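# Insert the peg fully into the block's hole in the box

## Task

Push the peg completely down into the hole of the block that sits on the floor of the open box.

## Robot and tools

Robot: two six-joint arms, left_arm and right_arm, each ending in a parallel two-finger gripper with a wrist camera. Each arm sits on a mounting plate, and both plates hang from one metal frame behind them. For a "too close" message, a plate and its half of the frame count as part of that arm. Scene 1 is practice and can be skipped with finished_scene. Its only cost comes from drops, hard hits, faults and falls.

Frames: the scene frame has its origin at table-top height midway between the nominal bases, +z up, +x out over the table, and +y toward left_arm. Arm names do not match image sides. Each arm reports hand pose (end_effector_position in metres, end_effector_quat_wxyz) in its own base frame. Calibrated bases in the scene frame: left_arm at (+0.014, +0.181, +0.187) m, quat_wxyz (+0.999, -0.036, +0.003, -0.023); right_arm at (-0.043, -0.183, +0.187) m, quat_wxyz (+0.999, +0.036, +0.002, -0.015). Each base is tilted slightly, so up is about (-0.004, -0.072, +0.997) for left and (-0.004, +0.072, +0.997) for right. Reported hand poses can be off by a few centimetres, more when the arm is stretched. end_effector_position is the point between the finger pads, about 1 cm short of the tips. Fingers point along the gripper's +z and close along its y.

Row layout: every motion command is a row of 14 numbers covering both arms, even if only one moves. The first 7 are left_arm, the next 7 right_arm. Within each arm, in order: waist, shoulder, elbow, wrist pitch, wrist yaw, wrist roll (absolute joint angles in radians), then gripper opening. Stated ranges: waist -2.618 to 3.054, shoulder 0.000 to 3.142, elbow 0.000 to 3.142, wrist pitch -1.571 to 1.571, wrist yaw -1.571 to 1.571, wrist roll -2.094 to 2.094. True ends may differ by up to 0.059 rad. A target more than 0.059 beyond a stated end, and beyond the current angle, gets the call refused. Requests beyond the real end are clipped, with a "joint sent to its limit" line. Opening runs from -1 (closed) to +1 (fully open); 0 is a real command, so repeat the current value to leave a gripper unchanged.

Tools:
- execute_actions(actions, cameras): actions is a list of actions. Each action is a table of up to 15 rows, one per 1/30 s step. A short table repeats its last row to fill 15 steps, so each action is 0.5 s. An empty list just returns state and images.
- move(target, speed, blend, opening_speed, blocking, cameras): target is one 14-number row of absolute joint goals, or a list of up to 15 such rows sharing 10 s. All joints interpolate together, so the hand follows a curve, with no obstacle avoidance. speed is rad/s of the joint with farthest to go, 0.01 to 12.57, default 0.5. blend (rad) rounds corners between listed targets. opening_speed, 0.2 or more per second, ramps the gripper. blocking=false returns after about 0.5 s while motion continues; a new move replaces it. The result adds a "move:" line, e.g. done, off_target (resting more than 0.035 rad from goal), moving, held or fault, plus limits=held if steps were withheld. done does not imply no contact.
- wait(seconds 0 to 10): lets time run while holding commands.
- stop: brakes a running move.
- zoom_image(camera, region [x0,y0,x1,y1] pixels, at most 504x504): enlarges part of the latest image.
- read_manual: licence text only.
- finished_scene(scene 1 or 2): ends the scene; the peg must stay inserted without the robot.

Cameras: cam_head_left, cam_head_right, cam_left_wrist, cam_right_wrist, each 672x504.

Results: Joint positions (rad, plus gripper gap in metres, 0.093 fully open), Joint velocities ("within noise" when still), Joint targets (what joints are currently driven toward; resend these to hold still), Tool commands, grip_measured, joint torques (include arm weight; joints 1-3 wrap at ±28 N m), and for action calls some per-step joint readings. "joint command not followed" means the clearance check altered targets; it does not keep the grippers apart.

Grip: pads meet near grip_measured -0.94; add about 0.0208 per mm of object width. Send at least 0.24 below the width reading for a firm hold, keep sending it while holding, and open well above the width reading to release. Readings may sit up to 0.02 high. Pads can spike hard on first touch.

Motion limits: each step a joint target can lead its measured angle by at most 0.339 rad (waist, shoulder, elbow) or 2.2 rad (wrist joints). Targets putting the hand over 200 mm from where it is get scaled back. Friction and weight can leave joints short, and tiny turns may not happen. Thinking time runs the simulation.

Avoid: dropping the peg or releasing it while moving, knocking anything off the table, fast contact or deep pushes past contact, arm-to-arm collisions or grabbing the other gripper, and long stretched holds that heat motors (MOTOR HOT at 75 °C, fault fold at 90 °C). Loose objects may get nudged occasionally.

Each tool is called after "Emit:" as name(argument=value, ...) on one line, values as JSON.

## Session

Emit:
execute_actions(actions=[])

Scene clock: 0.00 s.
left_arm: end_effector_position=(+0.3904, +0.0034, +0.0750) grip_measured=+1.000 end_effector_quat_wxyz=(+0.533, -0.034, +0.845, +0.014) | right_arm: end_effector_position=(+0.3826, -0.0317, +0.0874) grip_measured=+1.000 end_effector_quat_wxyz=(+0.563, +0.077, +0.822, -0.048)
Joint positions: left_arm=[-0.028 1.554 0.413 0.692 -0.086 -0.054 0.093] | right_arm=[-0.016 1.525 0.358 0.792 0.152 0.068 0.093]
Joint velocities: within noise
Joint torques (N m): no reading
Heat: left arm: 32 °C; right arm: 30 °C.
Joint targets: left_arm=[-0.028 1.547 0.422 0.695 -0.086 -0.054] | right_arm=[-0.016 1.516 0.368 0.802 0.152 0.068]
Tool commands: left_gripper/opening=+1.0 right_gripper/opening=+1.0

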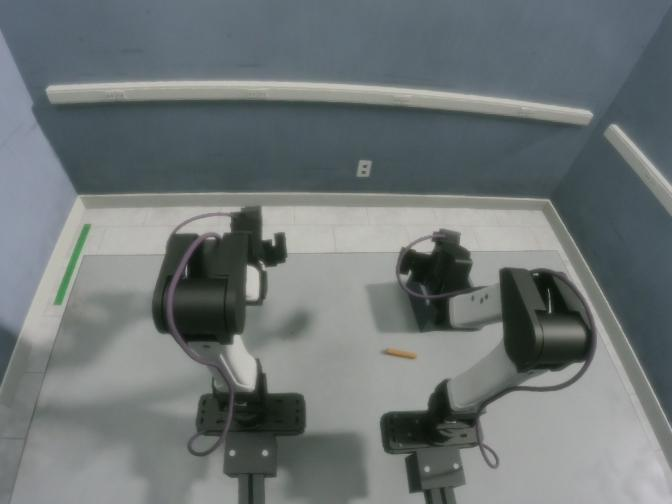

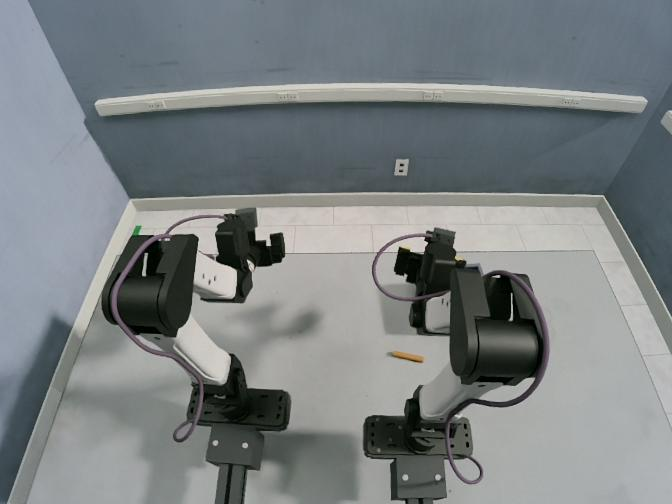

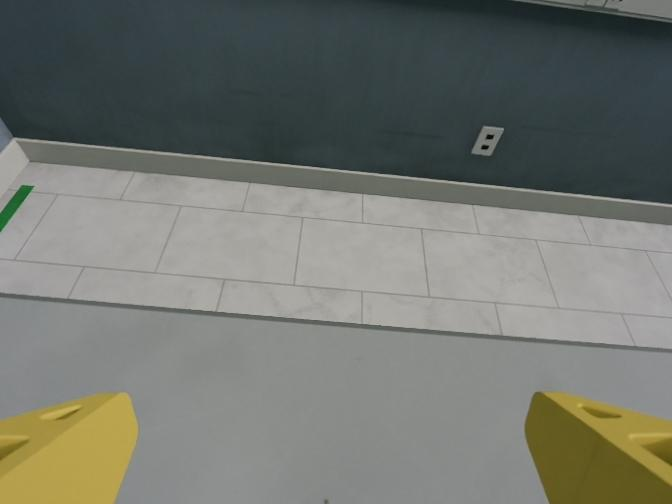

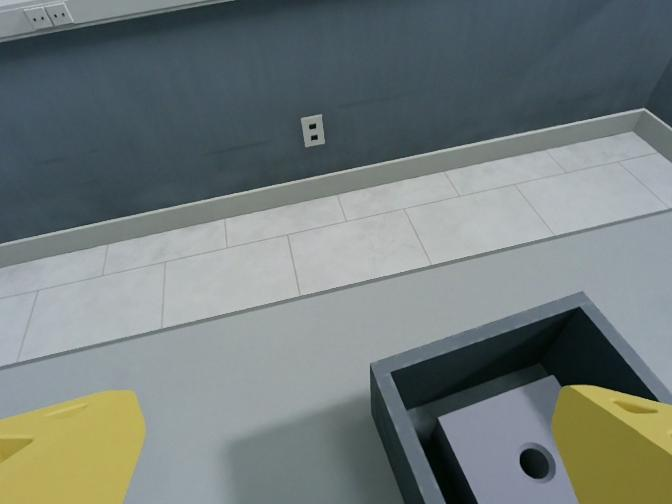

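Emit:
move(target=[-0.028,1.547,0.422,0.695,-0.086,-0.054,1,0.39,1.45,0.48,-0.55,0.07,0.4,1], speed=1)

Scene clock: 75.90 s.
left_arm: end_effector_position=(+0.3904, +0.0034, +0.0750) grip_measured=+1.000 end_effector_quat_wxyz=(+0.533, -0.034, +0.845, +0.014) | right_arm: end_effector_position=(+0.1661, +0.0527, -0.0435) grip_measured=+1.000 end_effector_quat_wxyz=(+0.016, +0.003, +0.999, -0.035)
Joint positions: left_arm=[-0.028 1.554 0.413 0.692 -0.086 -0.054 0.093] | right_arm=[0.382 1.473 0.451 -0.545 0.077 0.387 0.093]
Joint velocities: within noise
Joint torques (N m): left_arm=[-0.03 -4.57 5.83 2.2 -0.01 -0.05] | right_arm=[1.03 -5.48 8.42 0.19 0.01 0.18]
Heat: left arm: 33 °C; right arm: 33 °C.
Joint targets: left_arm=[-0.028 1.547 0.422 0.695 -0.086 -0.054] | right_arm=[0.390 1.450 0.480 -0.550 0.070 0.400]
move: done

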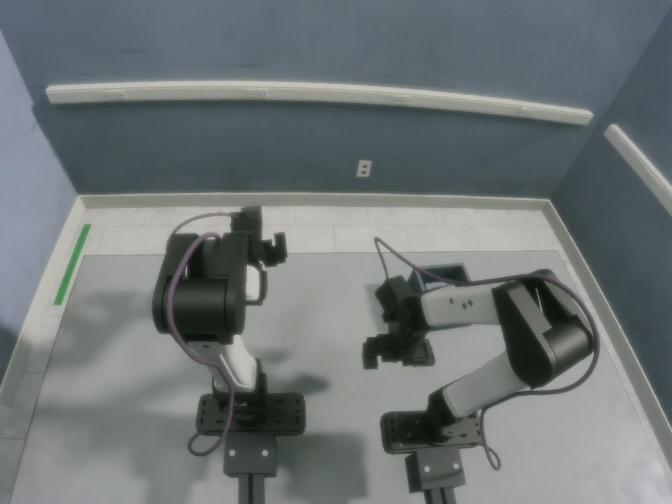

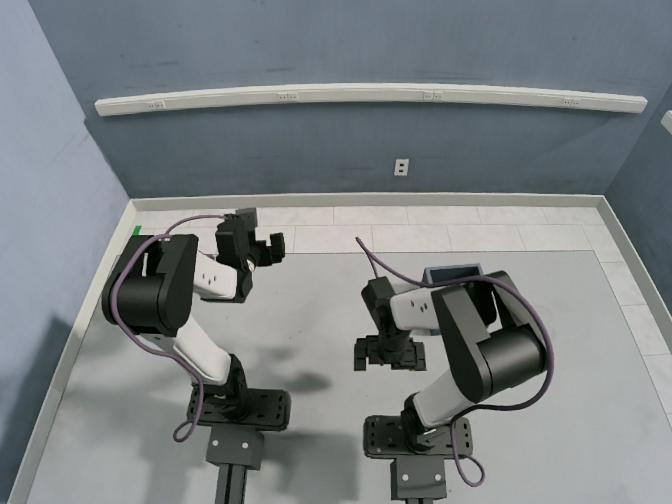

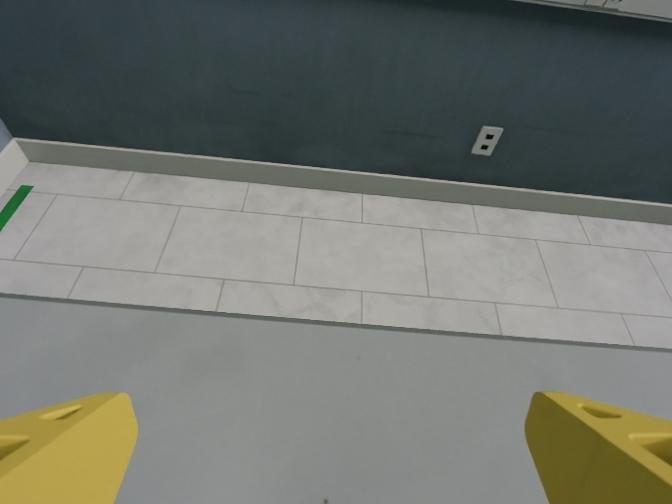

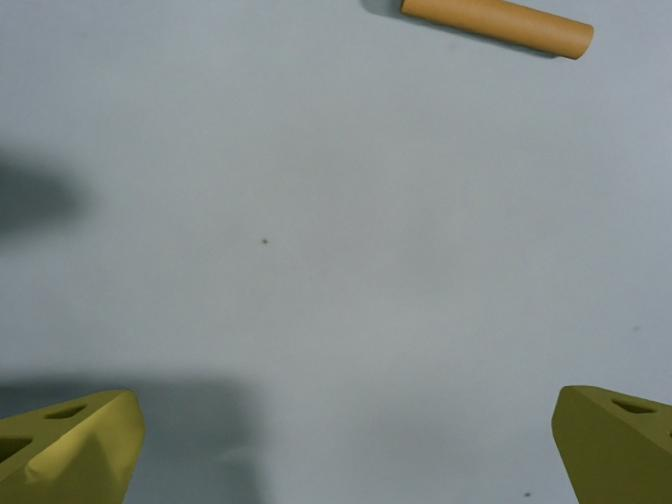

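Emit:
move(target=[-0.028,1.547,0.422,0.695,-0.086,-0.054,1,0.0,1.60,0.54,-0.50,0.07,0.0,1], speed=1)

Emit:
zoom_image(camera="cam_head_right", region=[360, 220, 540, 400])

Scene clock: 94.87 s.
left_arm: end_effector_position=(+0.3904, +0.0034, +0.0750) grip_measured=+1.000 end_effector_quat_wxyz=(+0.533, -0.034, +0.845, +0.014) | right_arm: end_effector_position=(+0.1879, -0.0110, -0.0518) grip_measured=+1.000 end_effector_quat_wxyz=(-0.012, +0.002, +0.999, -0.037)
Joint positions: left_arm=[-0.028 1.554 0.413 0.692 -0.086 -0.054 0.093] | right_arm=[0.007 1.59 0.513 -0.519 0.073 0.012 0.093]
Joint velocities: within noise
Joint torques (N m): left_arm=[-0.05 -4.64 5.89 2.2 -0.02 -0.05] | right_arm=[-0.23 -3.3 7.64 0.32 0.02 -0.11]
Heat: left arm: 33 °C; right arm: 34 °C.
Joint targets: left_arm=[-0.028 1.547 0.422 0.695 -0.086 -0.054] | right_arm=[0.000 1.600 0.540 -0.500 0.070 0.000]
move: done

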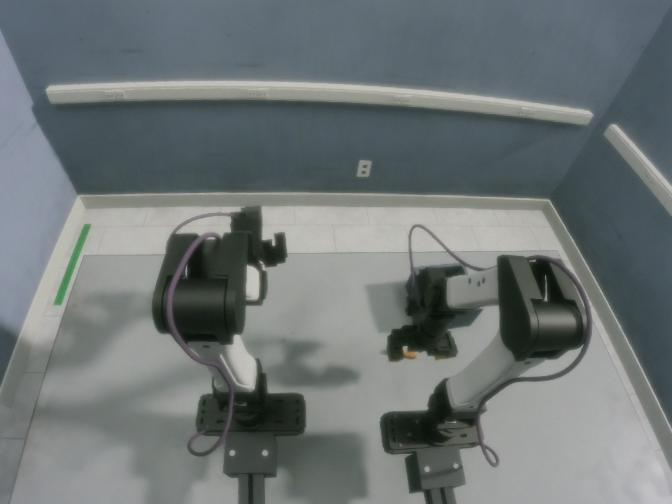

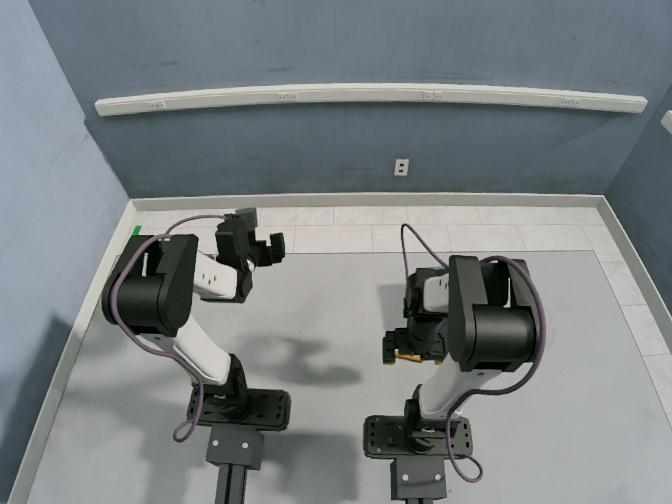

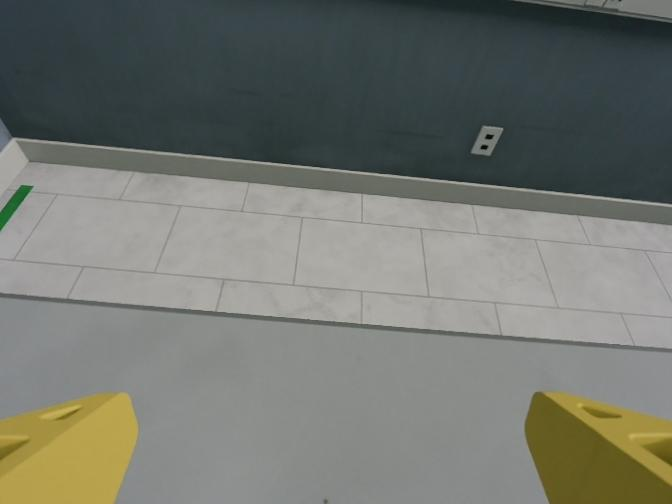

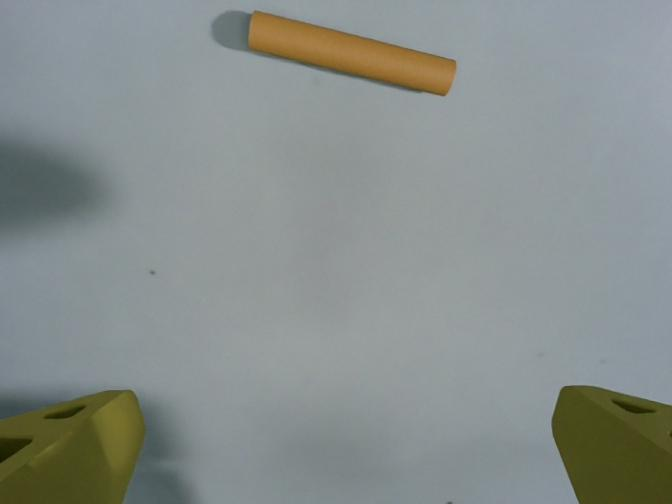

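Scaled by 2.800.

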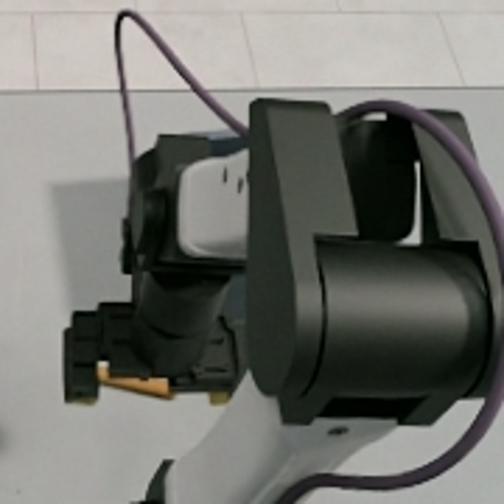

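Emit:
move(target=[-0.028,1.547,0.422,0.695,-0.086,-0.054,1,0.053,2.085,0.775,-0.23,0.07,-1.30,1], speed=1, cameras=["cam_right_wrist","cam_head_left"])

Scene clock: 113.13 s.
left_arm: end_effector_position=(+0.3904, +0.0034, +0.0750) grip_measured=+1.000 end_effector_quat_wxyz=(+0.533, -0.034, +0.845, +0.014) | right_arm: end_effector_position=(+0.2680, -0.0002, -0.1193) grip_measured=+1.000 end_effector_quat_wxyz=(-0.018, -0.618, +0.786, -0.032)
Joint positions: left_arm=[-0.028 1.554 0.413 0.692 -0.086 -0.054 0.093] | right_arm=[0.045 2.072 0.753 -0.245 0.073 -1.288 0.093]
Joint velocities: within noise
Joint torques (N m): left_arm=[-0.05 -4.66 5.93 2.21 -0.01 -0.05] | right_arm=[1.4 -6.32 5.85 0.3 -0.04 -0.09]
Heat: left arm: 34 °C; right arm: 34 °C.
Joint targets: left_arm=[-0.028 1.547 0.422 0.695 -0.086 -0.054] | right_arm=[0.053 2.085 0.775 -0.230 0.070 -1.300]
move: done
Images, in order (width x height): cam_head_left 672x504, cam_right_wrist 672x504.

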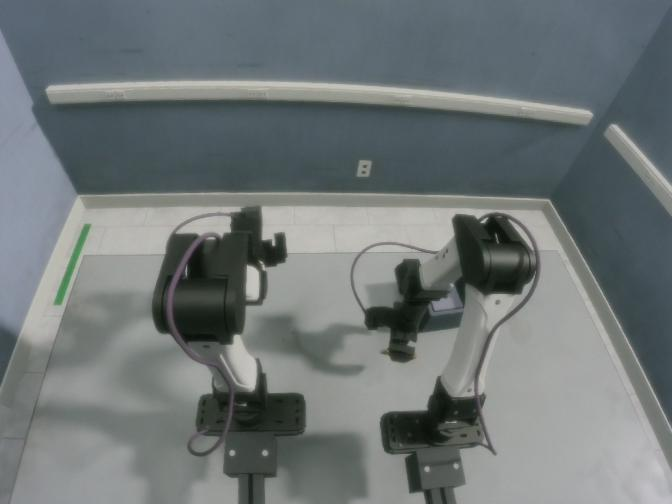

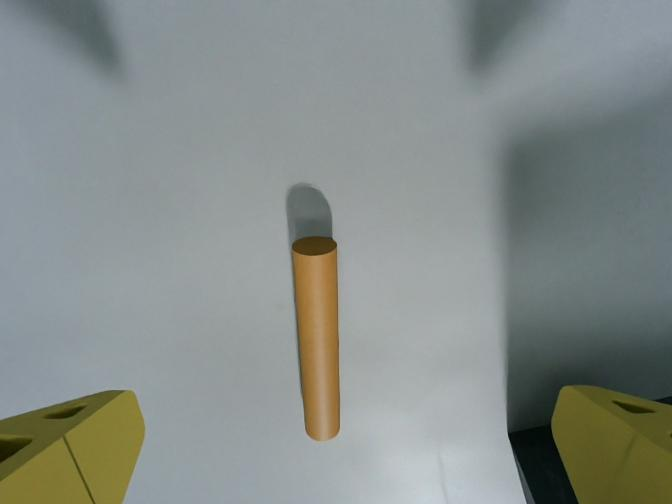

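Emit:
move(target=[-0.028,1.547,0.422,0.695,-0.086,-0.054,1,0.054,2.294,0.752,-0.008,0.07,-1.345,1], speed=0.3, cameras=["cam_right_wrist","cam_head_left"])

Scene clock: 121.87 s.
left_arm: end_effector_position=(+0.3904, +0.0034, +0.0750) grip_measured=+1.000 end_effector_quat_wxyz=(+0.533, -0.034, +0.845, +0.014) | right_arm: end_effector_position=(+0.2671, -0.0002, -0.1709) grip_measured=+1.000 end_effector_quat_wxyz=(-0.015, -0.635, +0.771, -0.034)
Joint positions: left_arm=[-0.028 1.554 0.413 0.692 -0.086 -0.054 0.093] | right_arm=[0.045 2.283 0.753 -0.024 0.073 -1.334 0.093]
Joint velocities: within noise
Joint torques (N m): left_arm=[-0.02 -4.6 5.89 2.2 -0.01 -0.05] | right_arm=[1.47 -6.91 2.21 0.32 -0.05 -0.05]
Heat: left arm: 34 °C; right arm: 33 °C.
Joint targets: left_arm=[-0.028 1.547 0.422 0.695 -0.086 -0.054] | right_arm=[0.054 2.294 0.752 -0.008 0.070 -1.345]
move: done
Images, in order (width x height): cam_head_left 672x504, cam_right_wrist 672x504.

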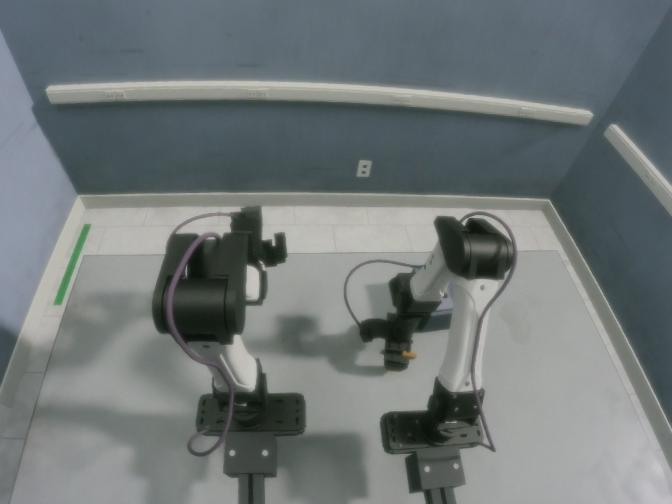

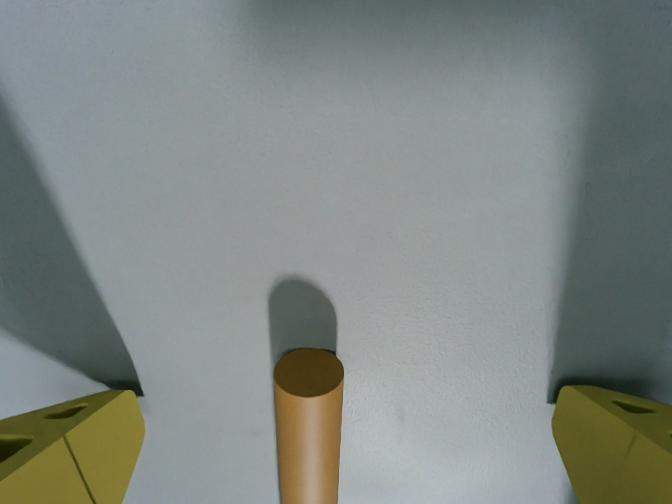

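Emit:
move(target=[-0.028,1.547,0.422,0.695,-0.086,-0.054,1,0.030,2.283,0.703,0.032,0.07,-1.365,1], speed=0.3, cameras=["cam_right_wrist","cam_head_left"])

Scene clock: 130.73 s.
left_arm: end_effector_position=(+0.3904, +0.0034, +0.0750) grip_measured=+1.000 end_effector_quat_wxyz=(+0.533, -0.034, +0.845, +0.014) | right_arm: end_effector_position=(+0.2572, -0.0018, -0.1736) grip_measured=+1.000 end_effector_quat_wxyz=(-0.015, -0.642, +0.766, -0.034)
Joint positions: left_arm=[-0.028 1.554 0.413 0.692 -0.086 -0.054 0.093] | right_arm=[0.041 2.283 0.713 0.017 0.072 -1.355 0.093]
Joint velocities: within noise
Joint torques (N m): left_arm=[-0.06 -4.63 5.9 2.2 0 -0.05] | right_arm=[-0.27 -7.57 1.14 0.31 -0.03 -0.09]
Heat: left arm: 34 °C; right arm: 33 °C.
Joint targets: left_arm=[-0.028 1.547 0.422 0.695 -0.086 -0.054] | right_arm=[0.030 2.283 0.703 0.032 0.070 -1.365]
move: done
Images, in order (width x height): cam_head_left 672x504, cam_right_wrist 672x504.

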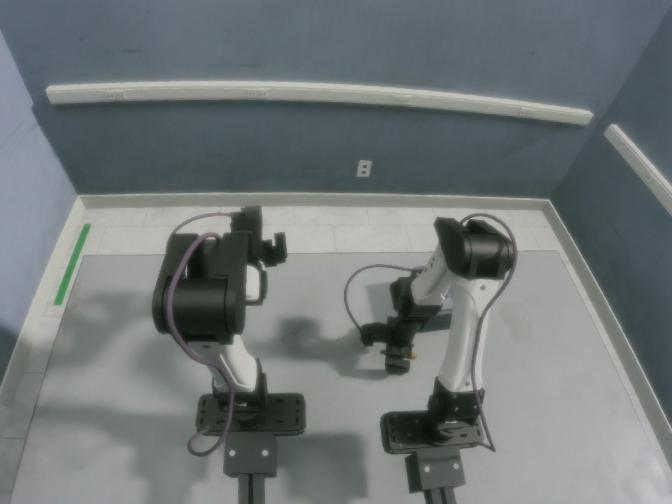

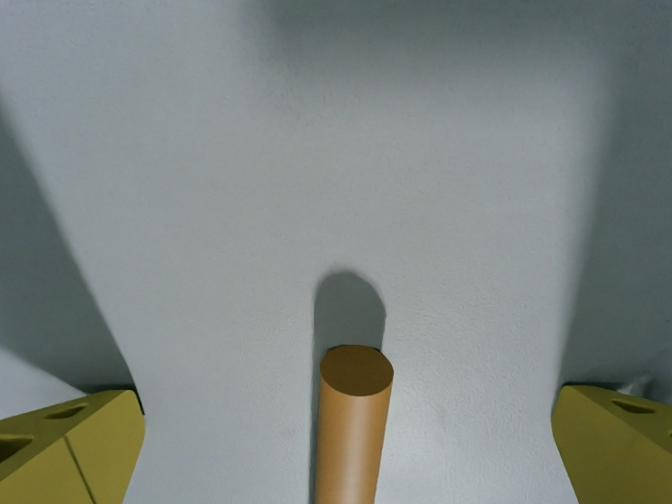

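Emit:
move(target=[-0.028,1.547,0.422,0.695,-0.086,-0.054,1,0.030,2.283,0.703,0.032,0.07,-1.34,-0.9], opening_speed=1, cameras=["cam_right_wrist"])

Scene clock: 136.60 s.
left_arm: end_effector_position=(+0.3904, +0.0034, +0.0750) grip_measured=+1.000 end_effector_quat_wxyz=(+0.533, -0.034, +0.845, +0.014) | right_arm: end_effector_position=(+0.2587, -0.0025, -0.1735) grip_measured=-0.794 end_effector_quat_wxyz=(-0.013, -0.640, +0.768, -0.036)
Joint positions: left_arm=[-0.028 1.554 0.413 0.692 -0.086 -0.054 0.093] | right_arm=[0.037 2.283 0.713 0.023 0.072 -1.352 0.007]
Joint velocities: within noise
Joint torques (N m): left_arm=[-0.01 -4.57 5.93 2.2 -0.01 -0.05] | right_arm=[-0.02 -7.58 1.09 0.25 -0.04 0.22]
Heat: left arm: 34 °C; right arm: 33 °C.
Joint targets: left_arm=[-0.028 1.547 0.422 0.695 -0.086 -0.054] | right_arm=[0.030 2.283 0.703 0.032 0.070 -1.340]
move: done
Images, in order (width x height): cam_right_wrist 672x504.

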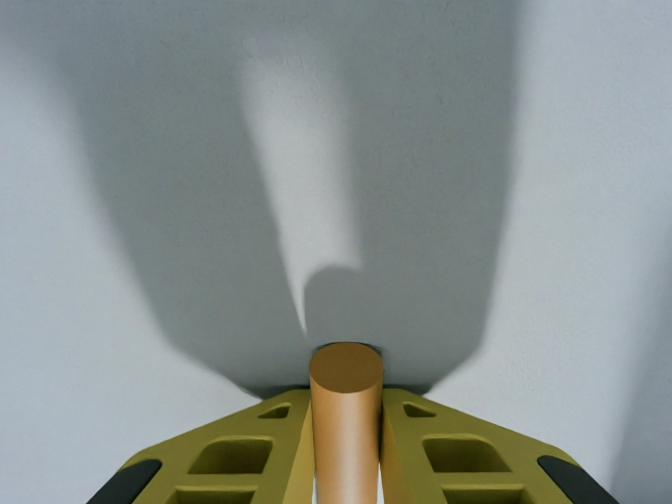

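Emit:
move(target=[[-0.028,1.547,0.422,0.695,-0.086,-0.054,1,0.030,1.95,0.57,-0.18,0.07,-1.34,-0.9],[-0.028,1.547,0.422,0.695,-0.086,-0.054,1,0.0,1.95,0.57,-0.18,-1.499,-1.571,-0.9]], speed=0.8)

Scene clock: 162.87 s.
left_arm: end_effector_position=(+0.3904, +0.0034, +0.0750) grip_measured=+1.000 end_effector_quat_wxyz=(+0.533, -0.034, +0.845, +0.014) | right_arm: end_effector_position=(+0.2243, +0.1693, +0.0338) grip_measured=-0.810 end_effector_quat_wxyz=(-0.470, +0.524, -0.526, -0.478)
Joint positions: left_arm=[-0.028 1.554 0.413 0.692 -0.086 -0.054 0.093] | right_arm=[0.008 1.977 0.579 -0.173 -1.469 -1.56 0.006]
Joint velocities: within noise
Joint torques (N m): left_arm=[-0.02 -4.57 5.93 2.2 -0.01 -0.05] | right_arm=[0.03 -8.69 2.24 0.06 -0.82 -0.06]
Heat: left arm: 35 °C; right arm: 32 °C.
Joint targets: left_arm=[-0.028 1.547 0.422 0.695 -0.086 -0.054] | right_arm=[0.000 1.950 0.570 -0.180 -1.499 -1.571]
move: done

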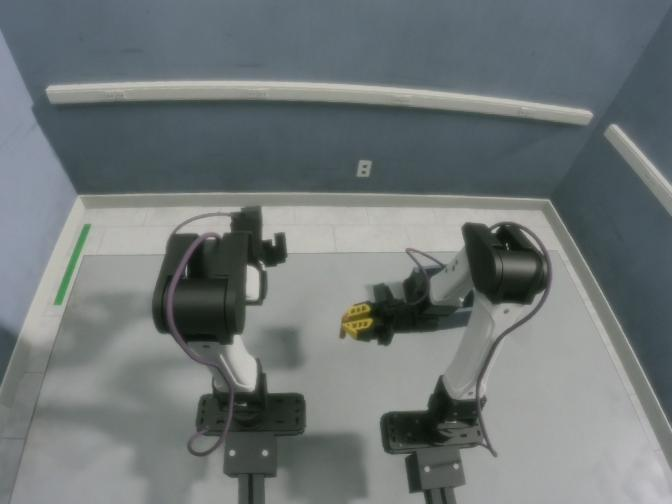

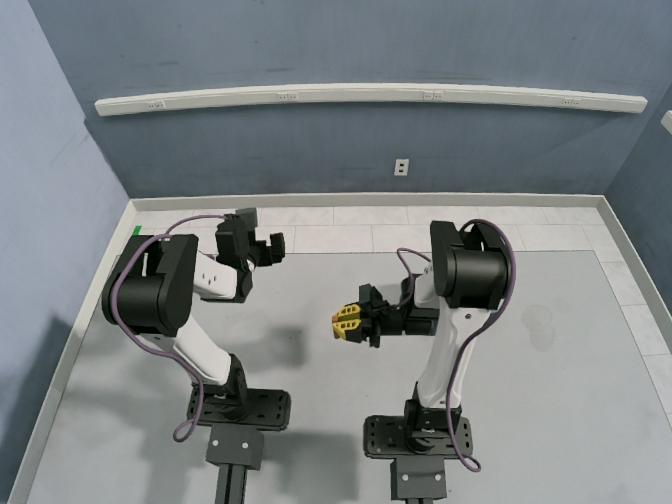

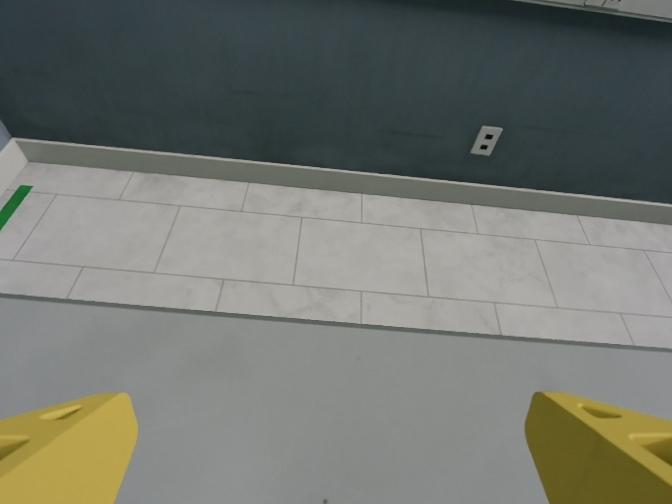

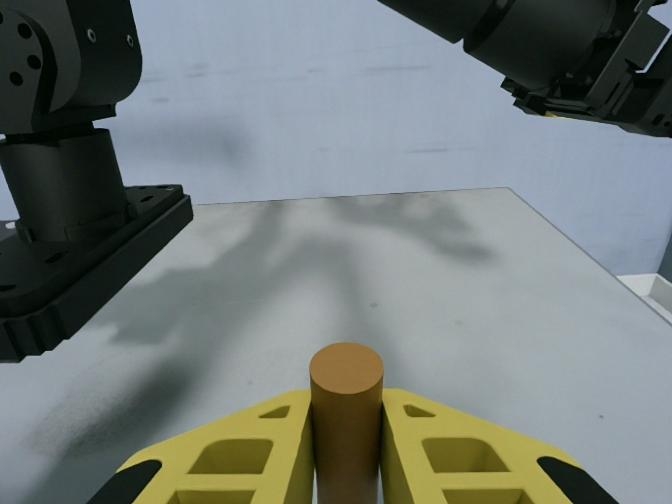

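Emit:
move(target=[-0.028,1.547,0.422,0.695,-0.086,-0.054,1,0.0,2.715,0.76,0.39,-1.53,-1.571,-0.9], speed=0.6, cameras=["cam_right_wrist","cam_head_left","cam_head_right"])

Emit:
zoom_image(camera="cam_head_left", region=[310, 280, 460, 380])

Scene clock: 172.23 s.
left_arm: end_effector_position=(+0.3904, +0.0034, +0.0750) grip_measured=+1.000 end_effector_quat_wxyz=(+0.533, -0.034, +0.845, +0.014) | right_arm: end_effector_position=(+0.2211, +0.1697, -0.1107) grip_measured=-0.810 end_effector_quat_wxyz=(-0.475, +0.515, -0.521, -0.489)
Joint positions: left_arm=[-0.028 1.554 0.413 0.692 -0.086 -0.054 0.093] | right_arm=[0.008 2.705 0.751 0.373 -1.499 -1.56 0.006]
Joint velocities: within noise
Joint torques (N m): left_arm=[0.01 -4.59 5.9 2.19 -0.02 -0.06] | right_arm=[0.01 -6.97 0.65 0.3 -0.84 -0.09]
Heat: left arm: 35 °C; right arm: 33 °C.
Joint targets: left_arm=[-0.028 1.547 0.422 0.695 -0.086 -0.054] | right_arm=[0.000 2.715 0.760 0.390 -1.530 -1.571]
move: done
Images, in order (width x height): cam_head_left 672x504, cam_head_right 672x504, cam_right_wrist 672x504.

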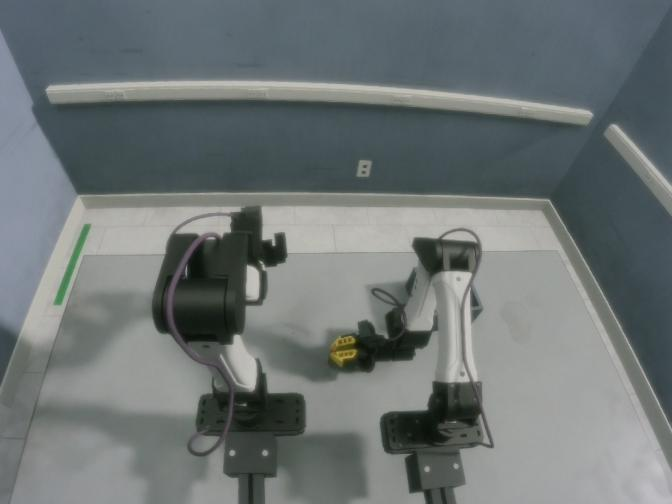

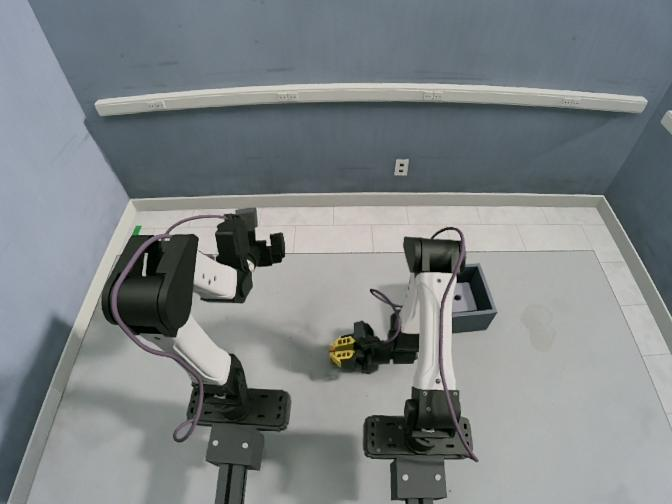

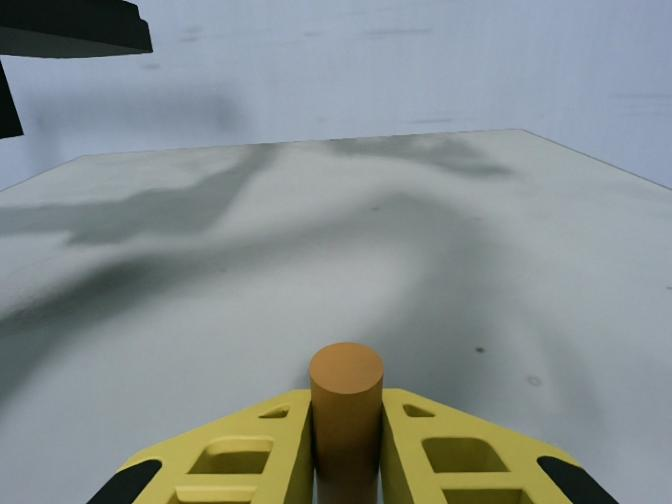

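Scaled by 3.360.

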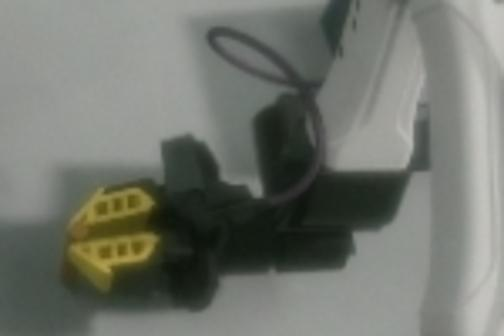

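Emit:
move(target=[-0.028,1.547,0.422,0.695,-0.086,-0.054,1,0.0,2.765,0.76,0.455,-1.53,-1.581,-0.9], speed=0.1, cameras=["cam_right_wrist"])

Emit:
move(target=[-0.028,1.547,0.422,0.695,-0.086,-0.054,1,0.0,2.785,0.76,0.475,-1.53,-1.581,-0.9], speed=0.1, cameras=[])

Emit:
move(target=[-0.028,1.547,0.422,0.695,-0.086,-0.054,1,0.0,2.8,0.76,0.49,-1.53,-1.581,-0.9], speed=0.1, cameras=["cam_right_wrist"])

Scene clock: 180.03 s.
left_arm: end_effector_position=(+0.3904, +0.0034, +0.0750) grip_measured=+1.000 end_effector_quat_wxyz=(+0.533, -0.034, +0.845, +0.014) | right_arm: end_effector_position=(+0.2164, +0.1698, -0.1179) grip_measured=-0.810 end_effector_quat_wxyz=(+0.487, -0.520, +0.509, +0.483)
Joint positions: left_arm=[-0.028 1.554 0.413 0.692 -0.086 -0.054 0.093] | right_arm=[0.008 2.752 0.751 0.443 -1.511 -1.573 0.006]
Joint velocities: within noise
Joint torques (N m): left_arm=[-0.05 -4.63 5.93 2.21 -0.01 -0.05] | right_arm=[-0.1 -6.49 0.36 0.27 -0.69 -0.05]
Heat: left arm: 35 °C; right arm: 32 °C.
Joint targets: left_arm=[-0.028 1.547 0.422 0.695 -0.086 -0.054] | right_arm=[0.000 2.765 0.760 0.455 -1.530 -1.581]
move: done
Images, in order (width x height): cam_right_wrist 672x504.

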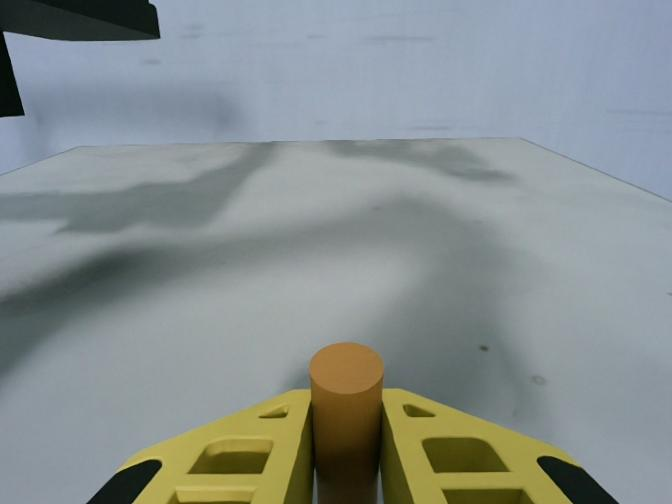

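Scene clock: 180.90 s.
left_arm: end_effector_position=(+0.3904, +0.0034, +0.0750) grip_measured=+1.000 end_effector_quat_wxyz=(+0.533, -0.034, +0.845, +0.014) | right_arm: end_effector_position=(+0.2136, +0.1698, -0.1215) grip_measured=-0.810 end_effector_quat_wxyz=(+0.487, -0.520, +0.509, +0.483)
Joint positions: left_arm=[-0.028 1.554 0.413 0.692 -0.086 -0.054 0.093] | right_arm=[0.008 2.771 0.751 0.463 -1.512 -1.573 0.006]
Joint velocities: within noise
Joint torques (N m): left_arm=[0.02 -4.6 5.94 2.2 0 -0.04] | right_arm=[0.13 -6.46 0.18 0.26 -0.72 -0.06]
Heat: left arm: 35 °C; right arm: 32 °C.
Joint targets: left_arm=[-0.028 1.547 0.422 0.695 -0.086 -0.054] | right_arm=[0.000 2.785 0.760 0.475 -1.530 -1.581]
move: done
No camera images: "cameras" was empty.

Scene clock: 181.73 s.
left_arm: end_effector_position=(+0.3904, +0.0034, +0.0750) grip_measured=+1.000 end_effector_quat_wxyz=(+0.533, -0.034, +0.845, +0.014) | right_arm: end_effector_position=(+0.2113, +0.1698, -0.1243) grip_measured=-0.810 end_effector_quat_wxyz=(+0.487, -0.520, +0.508, +0.483)
Joint positions: left_arm=[-0.028 1.554 0.413 0.692 -0.086 -0.054 0.093] | right_arm=[0.008 2.786 0.751 0.478 -1.513 -1.573 0.006]
Joint velocities: within noise
Joint torques (N m): left_arm=[-0.01 -4.66 5.91 2.2 0 -0.05] | right_arm=[-0.01 -6.27 0.06 0.31 -0.71 -0.02]
Heat: left arm: 35 °C; right arm: 32 °C.
Joint targets: left_arm=[-0.028 1.547 0.422 0.695 -0.086 -0.054] | right_arm=[0.000 2.800 0.760 0.490 -1.530 -1.581]
move: done
Images, in order (width x height): cam_right_wrist 672x504.

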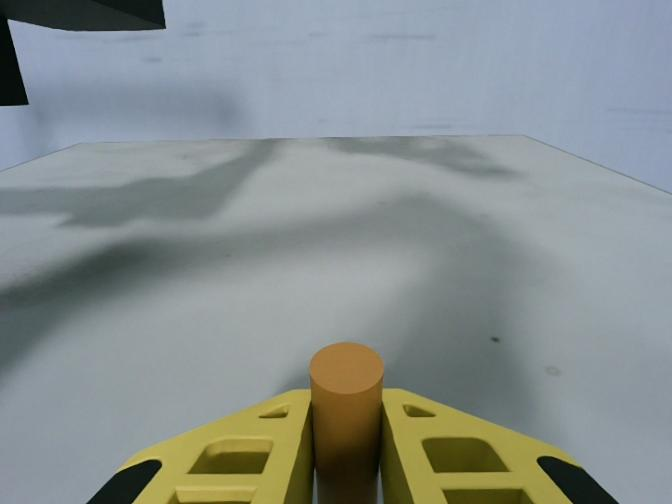

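Emit:
move(target=[-0.028,1.547,0.422,0.695,-0.086,-0.054,1,0.0,2.82,0.76,0.5,-1.515,-1.581,-0.9], speed=0.1, cameras=[])

Emit:
move(target=[-0.028,1.547,0.422,0.695,-0.086,-0.054,1,0.0,2.84,0.76,0.52,-1.515,-1.581,-0.9], speed=0.1, cameras=["cam_right_wrist"])

Scene clock: 186.80 s.
left_arm: end_effector_position=(+0.3904, +0.0034, +0.0750) grip_measured=+1.000 end_effector_quat_wxyz=(+0.533, -0.034, +0.845, +0.014) | right_arm: end_effector_position=(+0.2073, +0.1697, -0.1283) grip_measured=-0.810 end_effector_quat_wxyz=(+0.485, -0.518, +0.511, +0.486)
Joint positions: left_arm=[-0.028 1.554 0.413 0.692 -0.086 -0.054 0.093] | right_arm=[0.008 2.806 0.751 0.488 -1.512 -1.573 0.006]
Joint velocities: within noise
Joint torques (N m): left_arm=[-0.02 -4.57 5.9 2.19 0 -0.06] | right_arm=[-0.09 -6.22 -0.09 0.27 -0.6 -0.08]
Heat: left arm: 35 °C; right arm: 33 °C.
Joint targets: left_arm=[-0.028 1.547 0.422 0.695 -0.086 -0.054] | right_arm=[0.000 2.820 0.760 0.500 -1.515 -1.581]
move: done
No camera images: "cameras" was empty.

Scene clock: 187.57 s.
left_arm: end_effector_position=(+0.3904, +0.0034, +0.0750) grip_measured=+1.000 end_effector_quat_wxyz=(+0.533, -0.034, +0.845, +0.014) | right_arm: end_effector_position=(+0.2046, +0.1697, -0.1309) grip_measured=-0.810 end_effector_quat_wxyz=(+0.486, -0.517, +0.510, +0.486)
Joint positions: left_arm=[-0.028 1.554 0.413 0.692 -0.086 -0.054 0.093] | right_arm=[0.008 2.824 0.751 0.507 -1.516 -1.574 0.006]
Joint velocities: within noise
Joint torques (N m): left_arm=[-0.09 -4.57 5.96 2.2 -0.02 -0.04] | right_arm=[-0.06 -6.11 -0.13 0.31 -0.53 -0.06]
Heat: left arm: 35 °C; right arm: 33 °C.
Joint targets: left_arm=[-0.028 1.547 0.422 0.695 -0.086 -0.054] | right_arm=[0.000 2.840 0.760 0.520 -1.515 -1.581]
move: done
Images, in order (width x height): cam_right_wrist 672x504.

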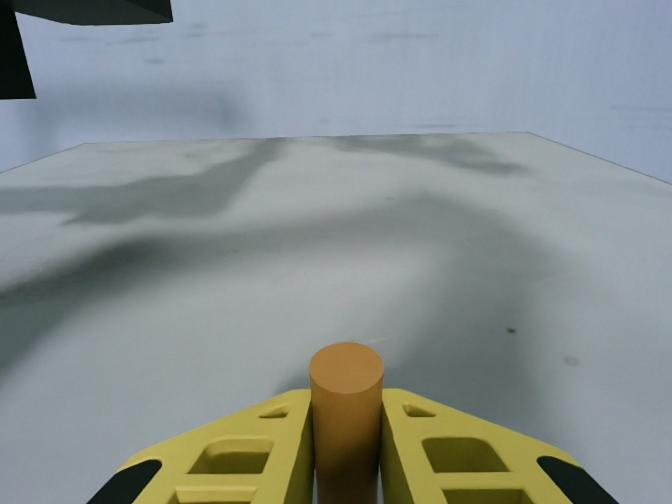

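Emit:
move(target=[-0.028,1.547,0.422,0.695,-0.086,-0.054,1,0.0,2.86,0.76,0.54,-1.515,-1.581,-0.9], speed=0.1, cameras=["cam_right_wrist"])

Scene clock: 191.93 s.
left_arm: end_effector_position=(+0.3904, +0.0034, +0.0750) grip_measured=+1.000 end_effector_quat_wxyz=(+0.533, -0.034, +0.845, +0.014) | right_arm: end_effector_position=(+0.2028, +0.1699, -0.1310) grip_measured=-0.810 end_effector_quat_wxyz=(+0.494, -0.516, +0.502, +0.487)
Joint positions: left_arm=[-0.028 1.554 0.413 0.692 -0.086 -0.054 0.093] | right_arm=[0.008 2.84 0.751 0.534 -1.533 -1.576 0.006]
Joint velocities: within noise
Joint torques (N m): left_arm=[-0.05 -4.6 5.89 2.21 -0.02 -0.05] | right_arm=[-0.06 -5.56 -0.27 0.19 -0.38 0.01]
Heat: left arm: 35 °C; right arm: 32 °C.
Joint targets: left_arm=[-0.028 1.547 0.422 0.695 -0.086 -0.054] | right_arm=[0.000 2.860 0.760 0.540 -1.515 -1.581]
move: done
Images, in order (width x height): cam_right_wrist 672x504.

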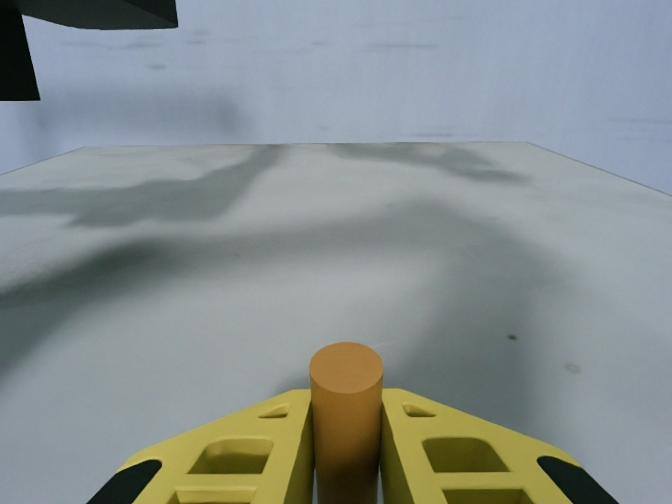

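Emit:
move(target=[-0.028,1.547,0.422,0.695,-0.086,-0.054,1,0.0,2.842,0.76,0.515,-1.505,-1.581,-0.9], speed=0.1, cameras=[])

Emit:
move(target=[-0.028,1.547,0.422,0.695,-0.086,-0.054,1,0.0,2.842,0.76,0.515,-1.505,-1.581,0.3], opening_speed=0.4, cameras=["cam_right_wrist","cam_head_left"])

Scene clock: 196.80 s.
left_arm: end_effector_position=(+0.3904, +0.0034, +0.0750) grip_measured=+1.000 end_effector_quat_wxyz=(+0.533, -0.034, +0.845, +0.014) | right_arm: end_effector_position=(+0.2028, +0.1699, -0.1310) grip_measured=-0.810 end_effector_quat_wxyz=(+0.494, -0.516, +0.502, +0.487)
Joint positions: left_arm=[-0.028 1.554 0.413 0.692 -0.086 -0.054 0.093] | right_arm=[0.008 2.84 0.751 0.534 -1.534 -1.576 0.006]
Joint velocities: within noise
Joint torques (N m): left_arm=[-0.03 -4.56 5.93 2.2 -0.01 -0.06] | right_arm=[-0.09 -7.21 -0.25 -0.02 -0.28 0.01]
Heat: left arm: 36 °C; right arm: 32 °C.
Joint targets: left_arm=[-0.028 1.547 0.422 0.695 -0.086 -0.054] | right_arm=[0.000 2.842 0.760 0.515 -1.505 -1.581]
move: done
No camera images: "cameras" was empty.

Scene clock: 200.00 s.
left_arm: end_effector_position=(+0.3904, +0.0034, +0.0750) grip_measured=+1.000 end_effector_quat_wxyz=(+0.533, -0.034, +0.845, +0.014) | right_arm: end_effector_position=(+0.2022, +0.1696, -0.1359) grip_measured=+0.298 end_effector_quat_wxyz=(+0.485, -0.522, +0.511, +0.482)
Joint positions: left_arm=[-0.028 1.554 0.413 0.692 -0.086 -0.054 0.093] | right_arm=[0.008 2.84 0.751 0.527 -1.504 -1.576 0.06]
Joint velocities: within noise
Joint torques (N m): left_arm=[-0.05 -4.57 5.91 2.21 -0.01 -0.05] | right_arm=[-0.02 -7.24 -0.28 0.04 -0.56 -0.02]
Heat: left arm: 36 °C; right arm: 32 °C.
Joint targets: left_arm=[-0.028 1.547 0.422 0.695 -0.086 -0.054] | right_arm=[0.000 2.842 0.760 0.515 -1.505 -1.581]
move: done
Images, in order (width x height): cam_head_left 672x504, cam_right_wrist 672x504.

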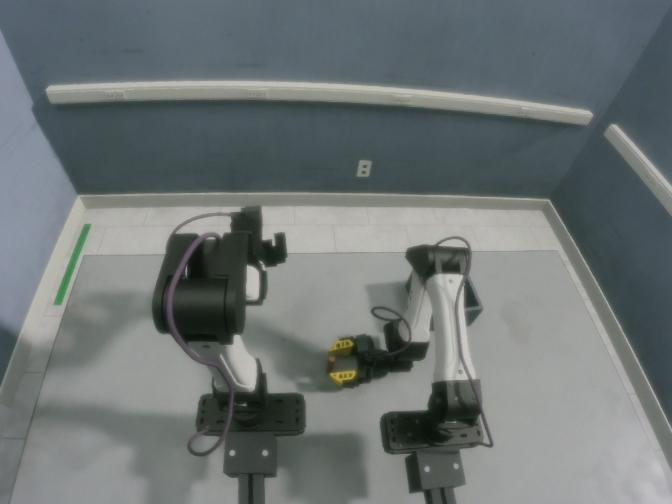

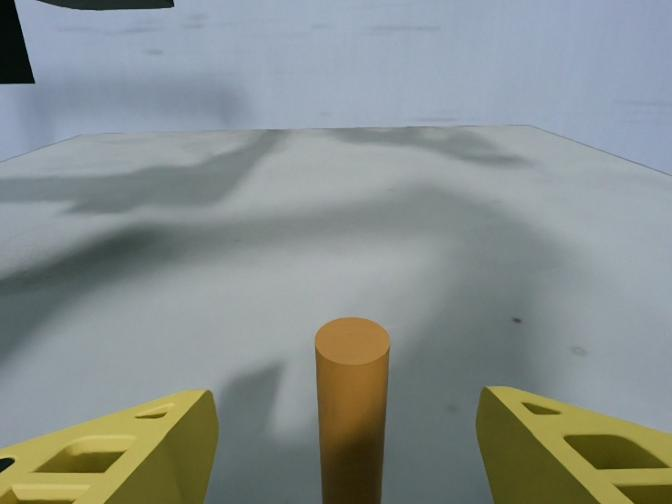

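Emit:
move(target=[[-0.028,1.547,0.422,0.695,-0.086,-0.054,1,0.0,2.842,0.76,0.515,-1.505,-1.581,1],[-0.028,1.547,0.422,0.695,-0.086,-0.054,1,0.0,2.574,0.614,0.393,-1.505,-1.581,1],[-0.028,1.547,0.422,0.695,-0.086,-0.054,1,0.0,2.147,0.501,0.08,-1.505,-1.581,1],[-0.028,1.547,0.422,0.695,-0.086,-0.054,1,0.739,1.82,0.91,-0.69,0.053,0.739,1]], speed=[0.5,0.4,0.8,0.8])

Scene clock: 222.53 s.
left_arm: end_effector_position=(+0.3904, +0.0034, +0.0750) grip_measured=+1.000 end_effector_quat_wxyz=(+0.533, -0.034, +0.845, +0.014) | right_arm: end_effector_position=(+0.1988, +0.1694, -0.0428) grip_measured=+1.000 end_effector_quat_wxyz=(-0.017, -0.004, +0.999, -0.044)
Joint positions: left_arm=[-0.028 1.554 0.413 0.692 -0.086 -0.054 0.093] | right_arm=[0.733 1.854 0.882 -0.683 0.042 0.726 0.093]
Joint velocities: within noise
Joint torques (N m): left_arm=[-0.02 -4.57 5.91 2.2 -0.02 -0.06] | right_arm=[1.14 -9.8 8.28 0.03 0.14 0.19]
Heat: left arm: 36 °C; right arm: 33 °C.
Joint targets: left_arm=[-0.028 1.547 0.422 0.695 -0.086 -0.054] | right_arm=[0.739 1.820 0.910 -0.690 0.053 0.739]
move: done

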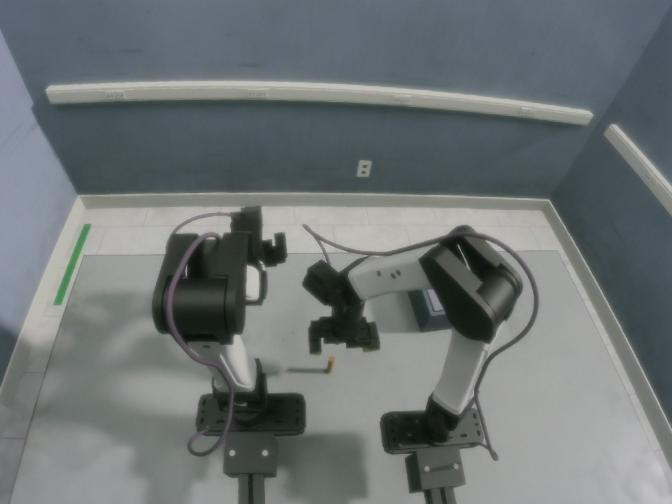

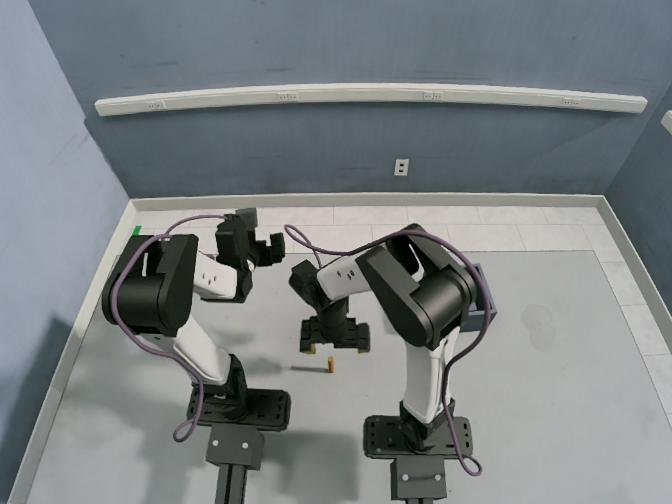

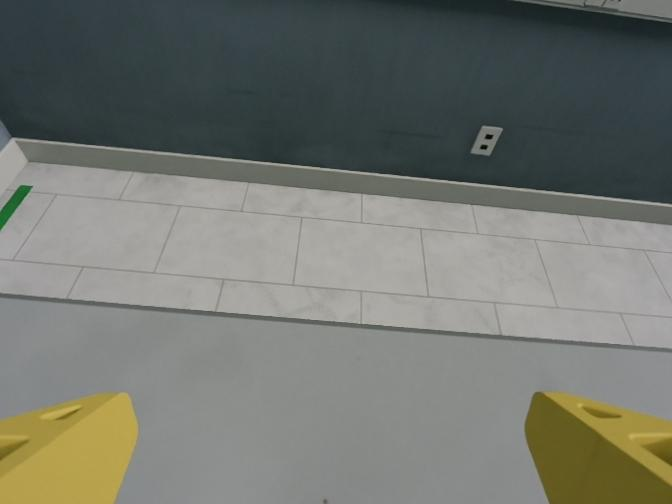

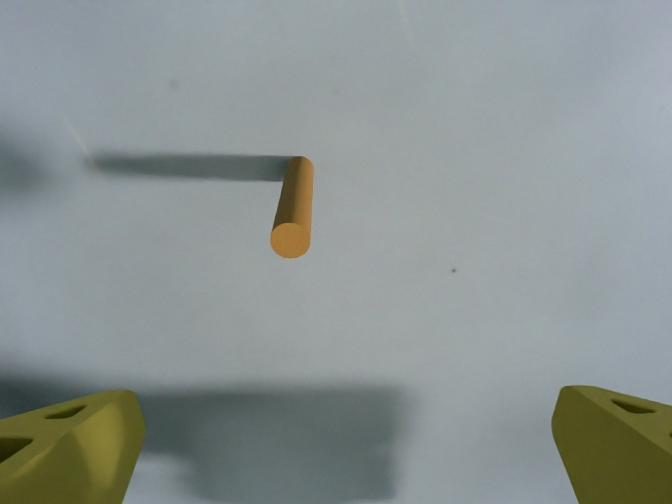

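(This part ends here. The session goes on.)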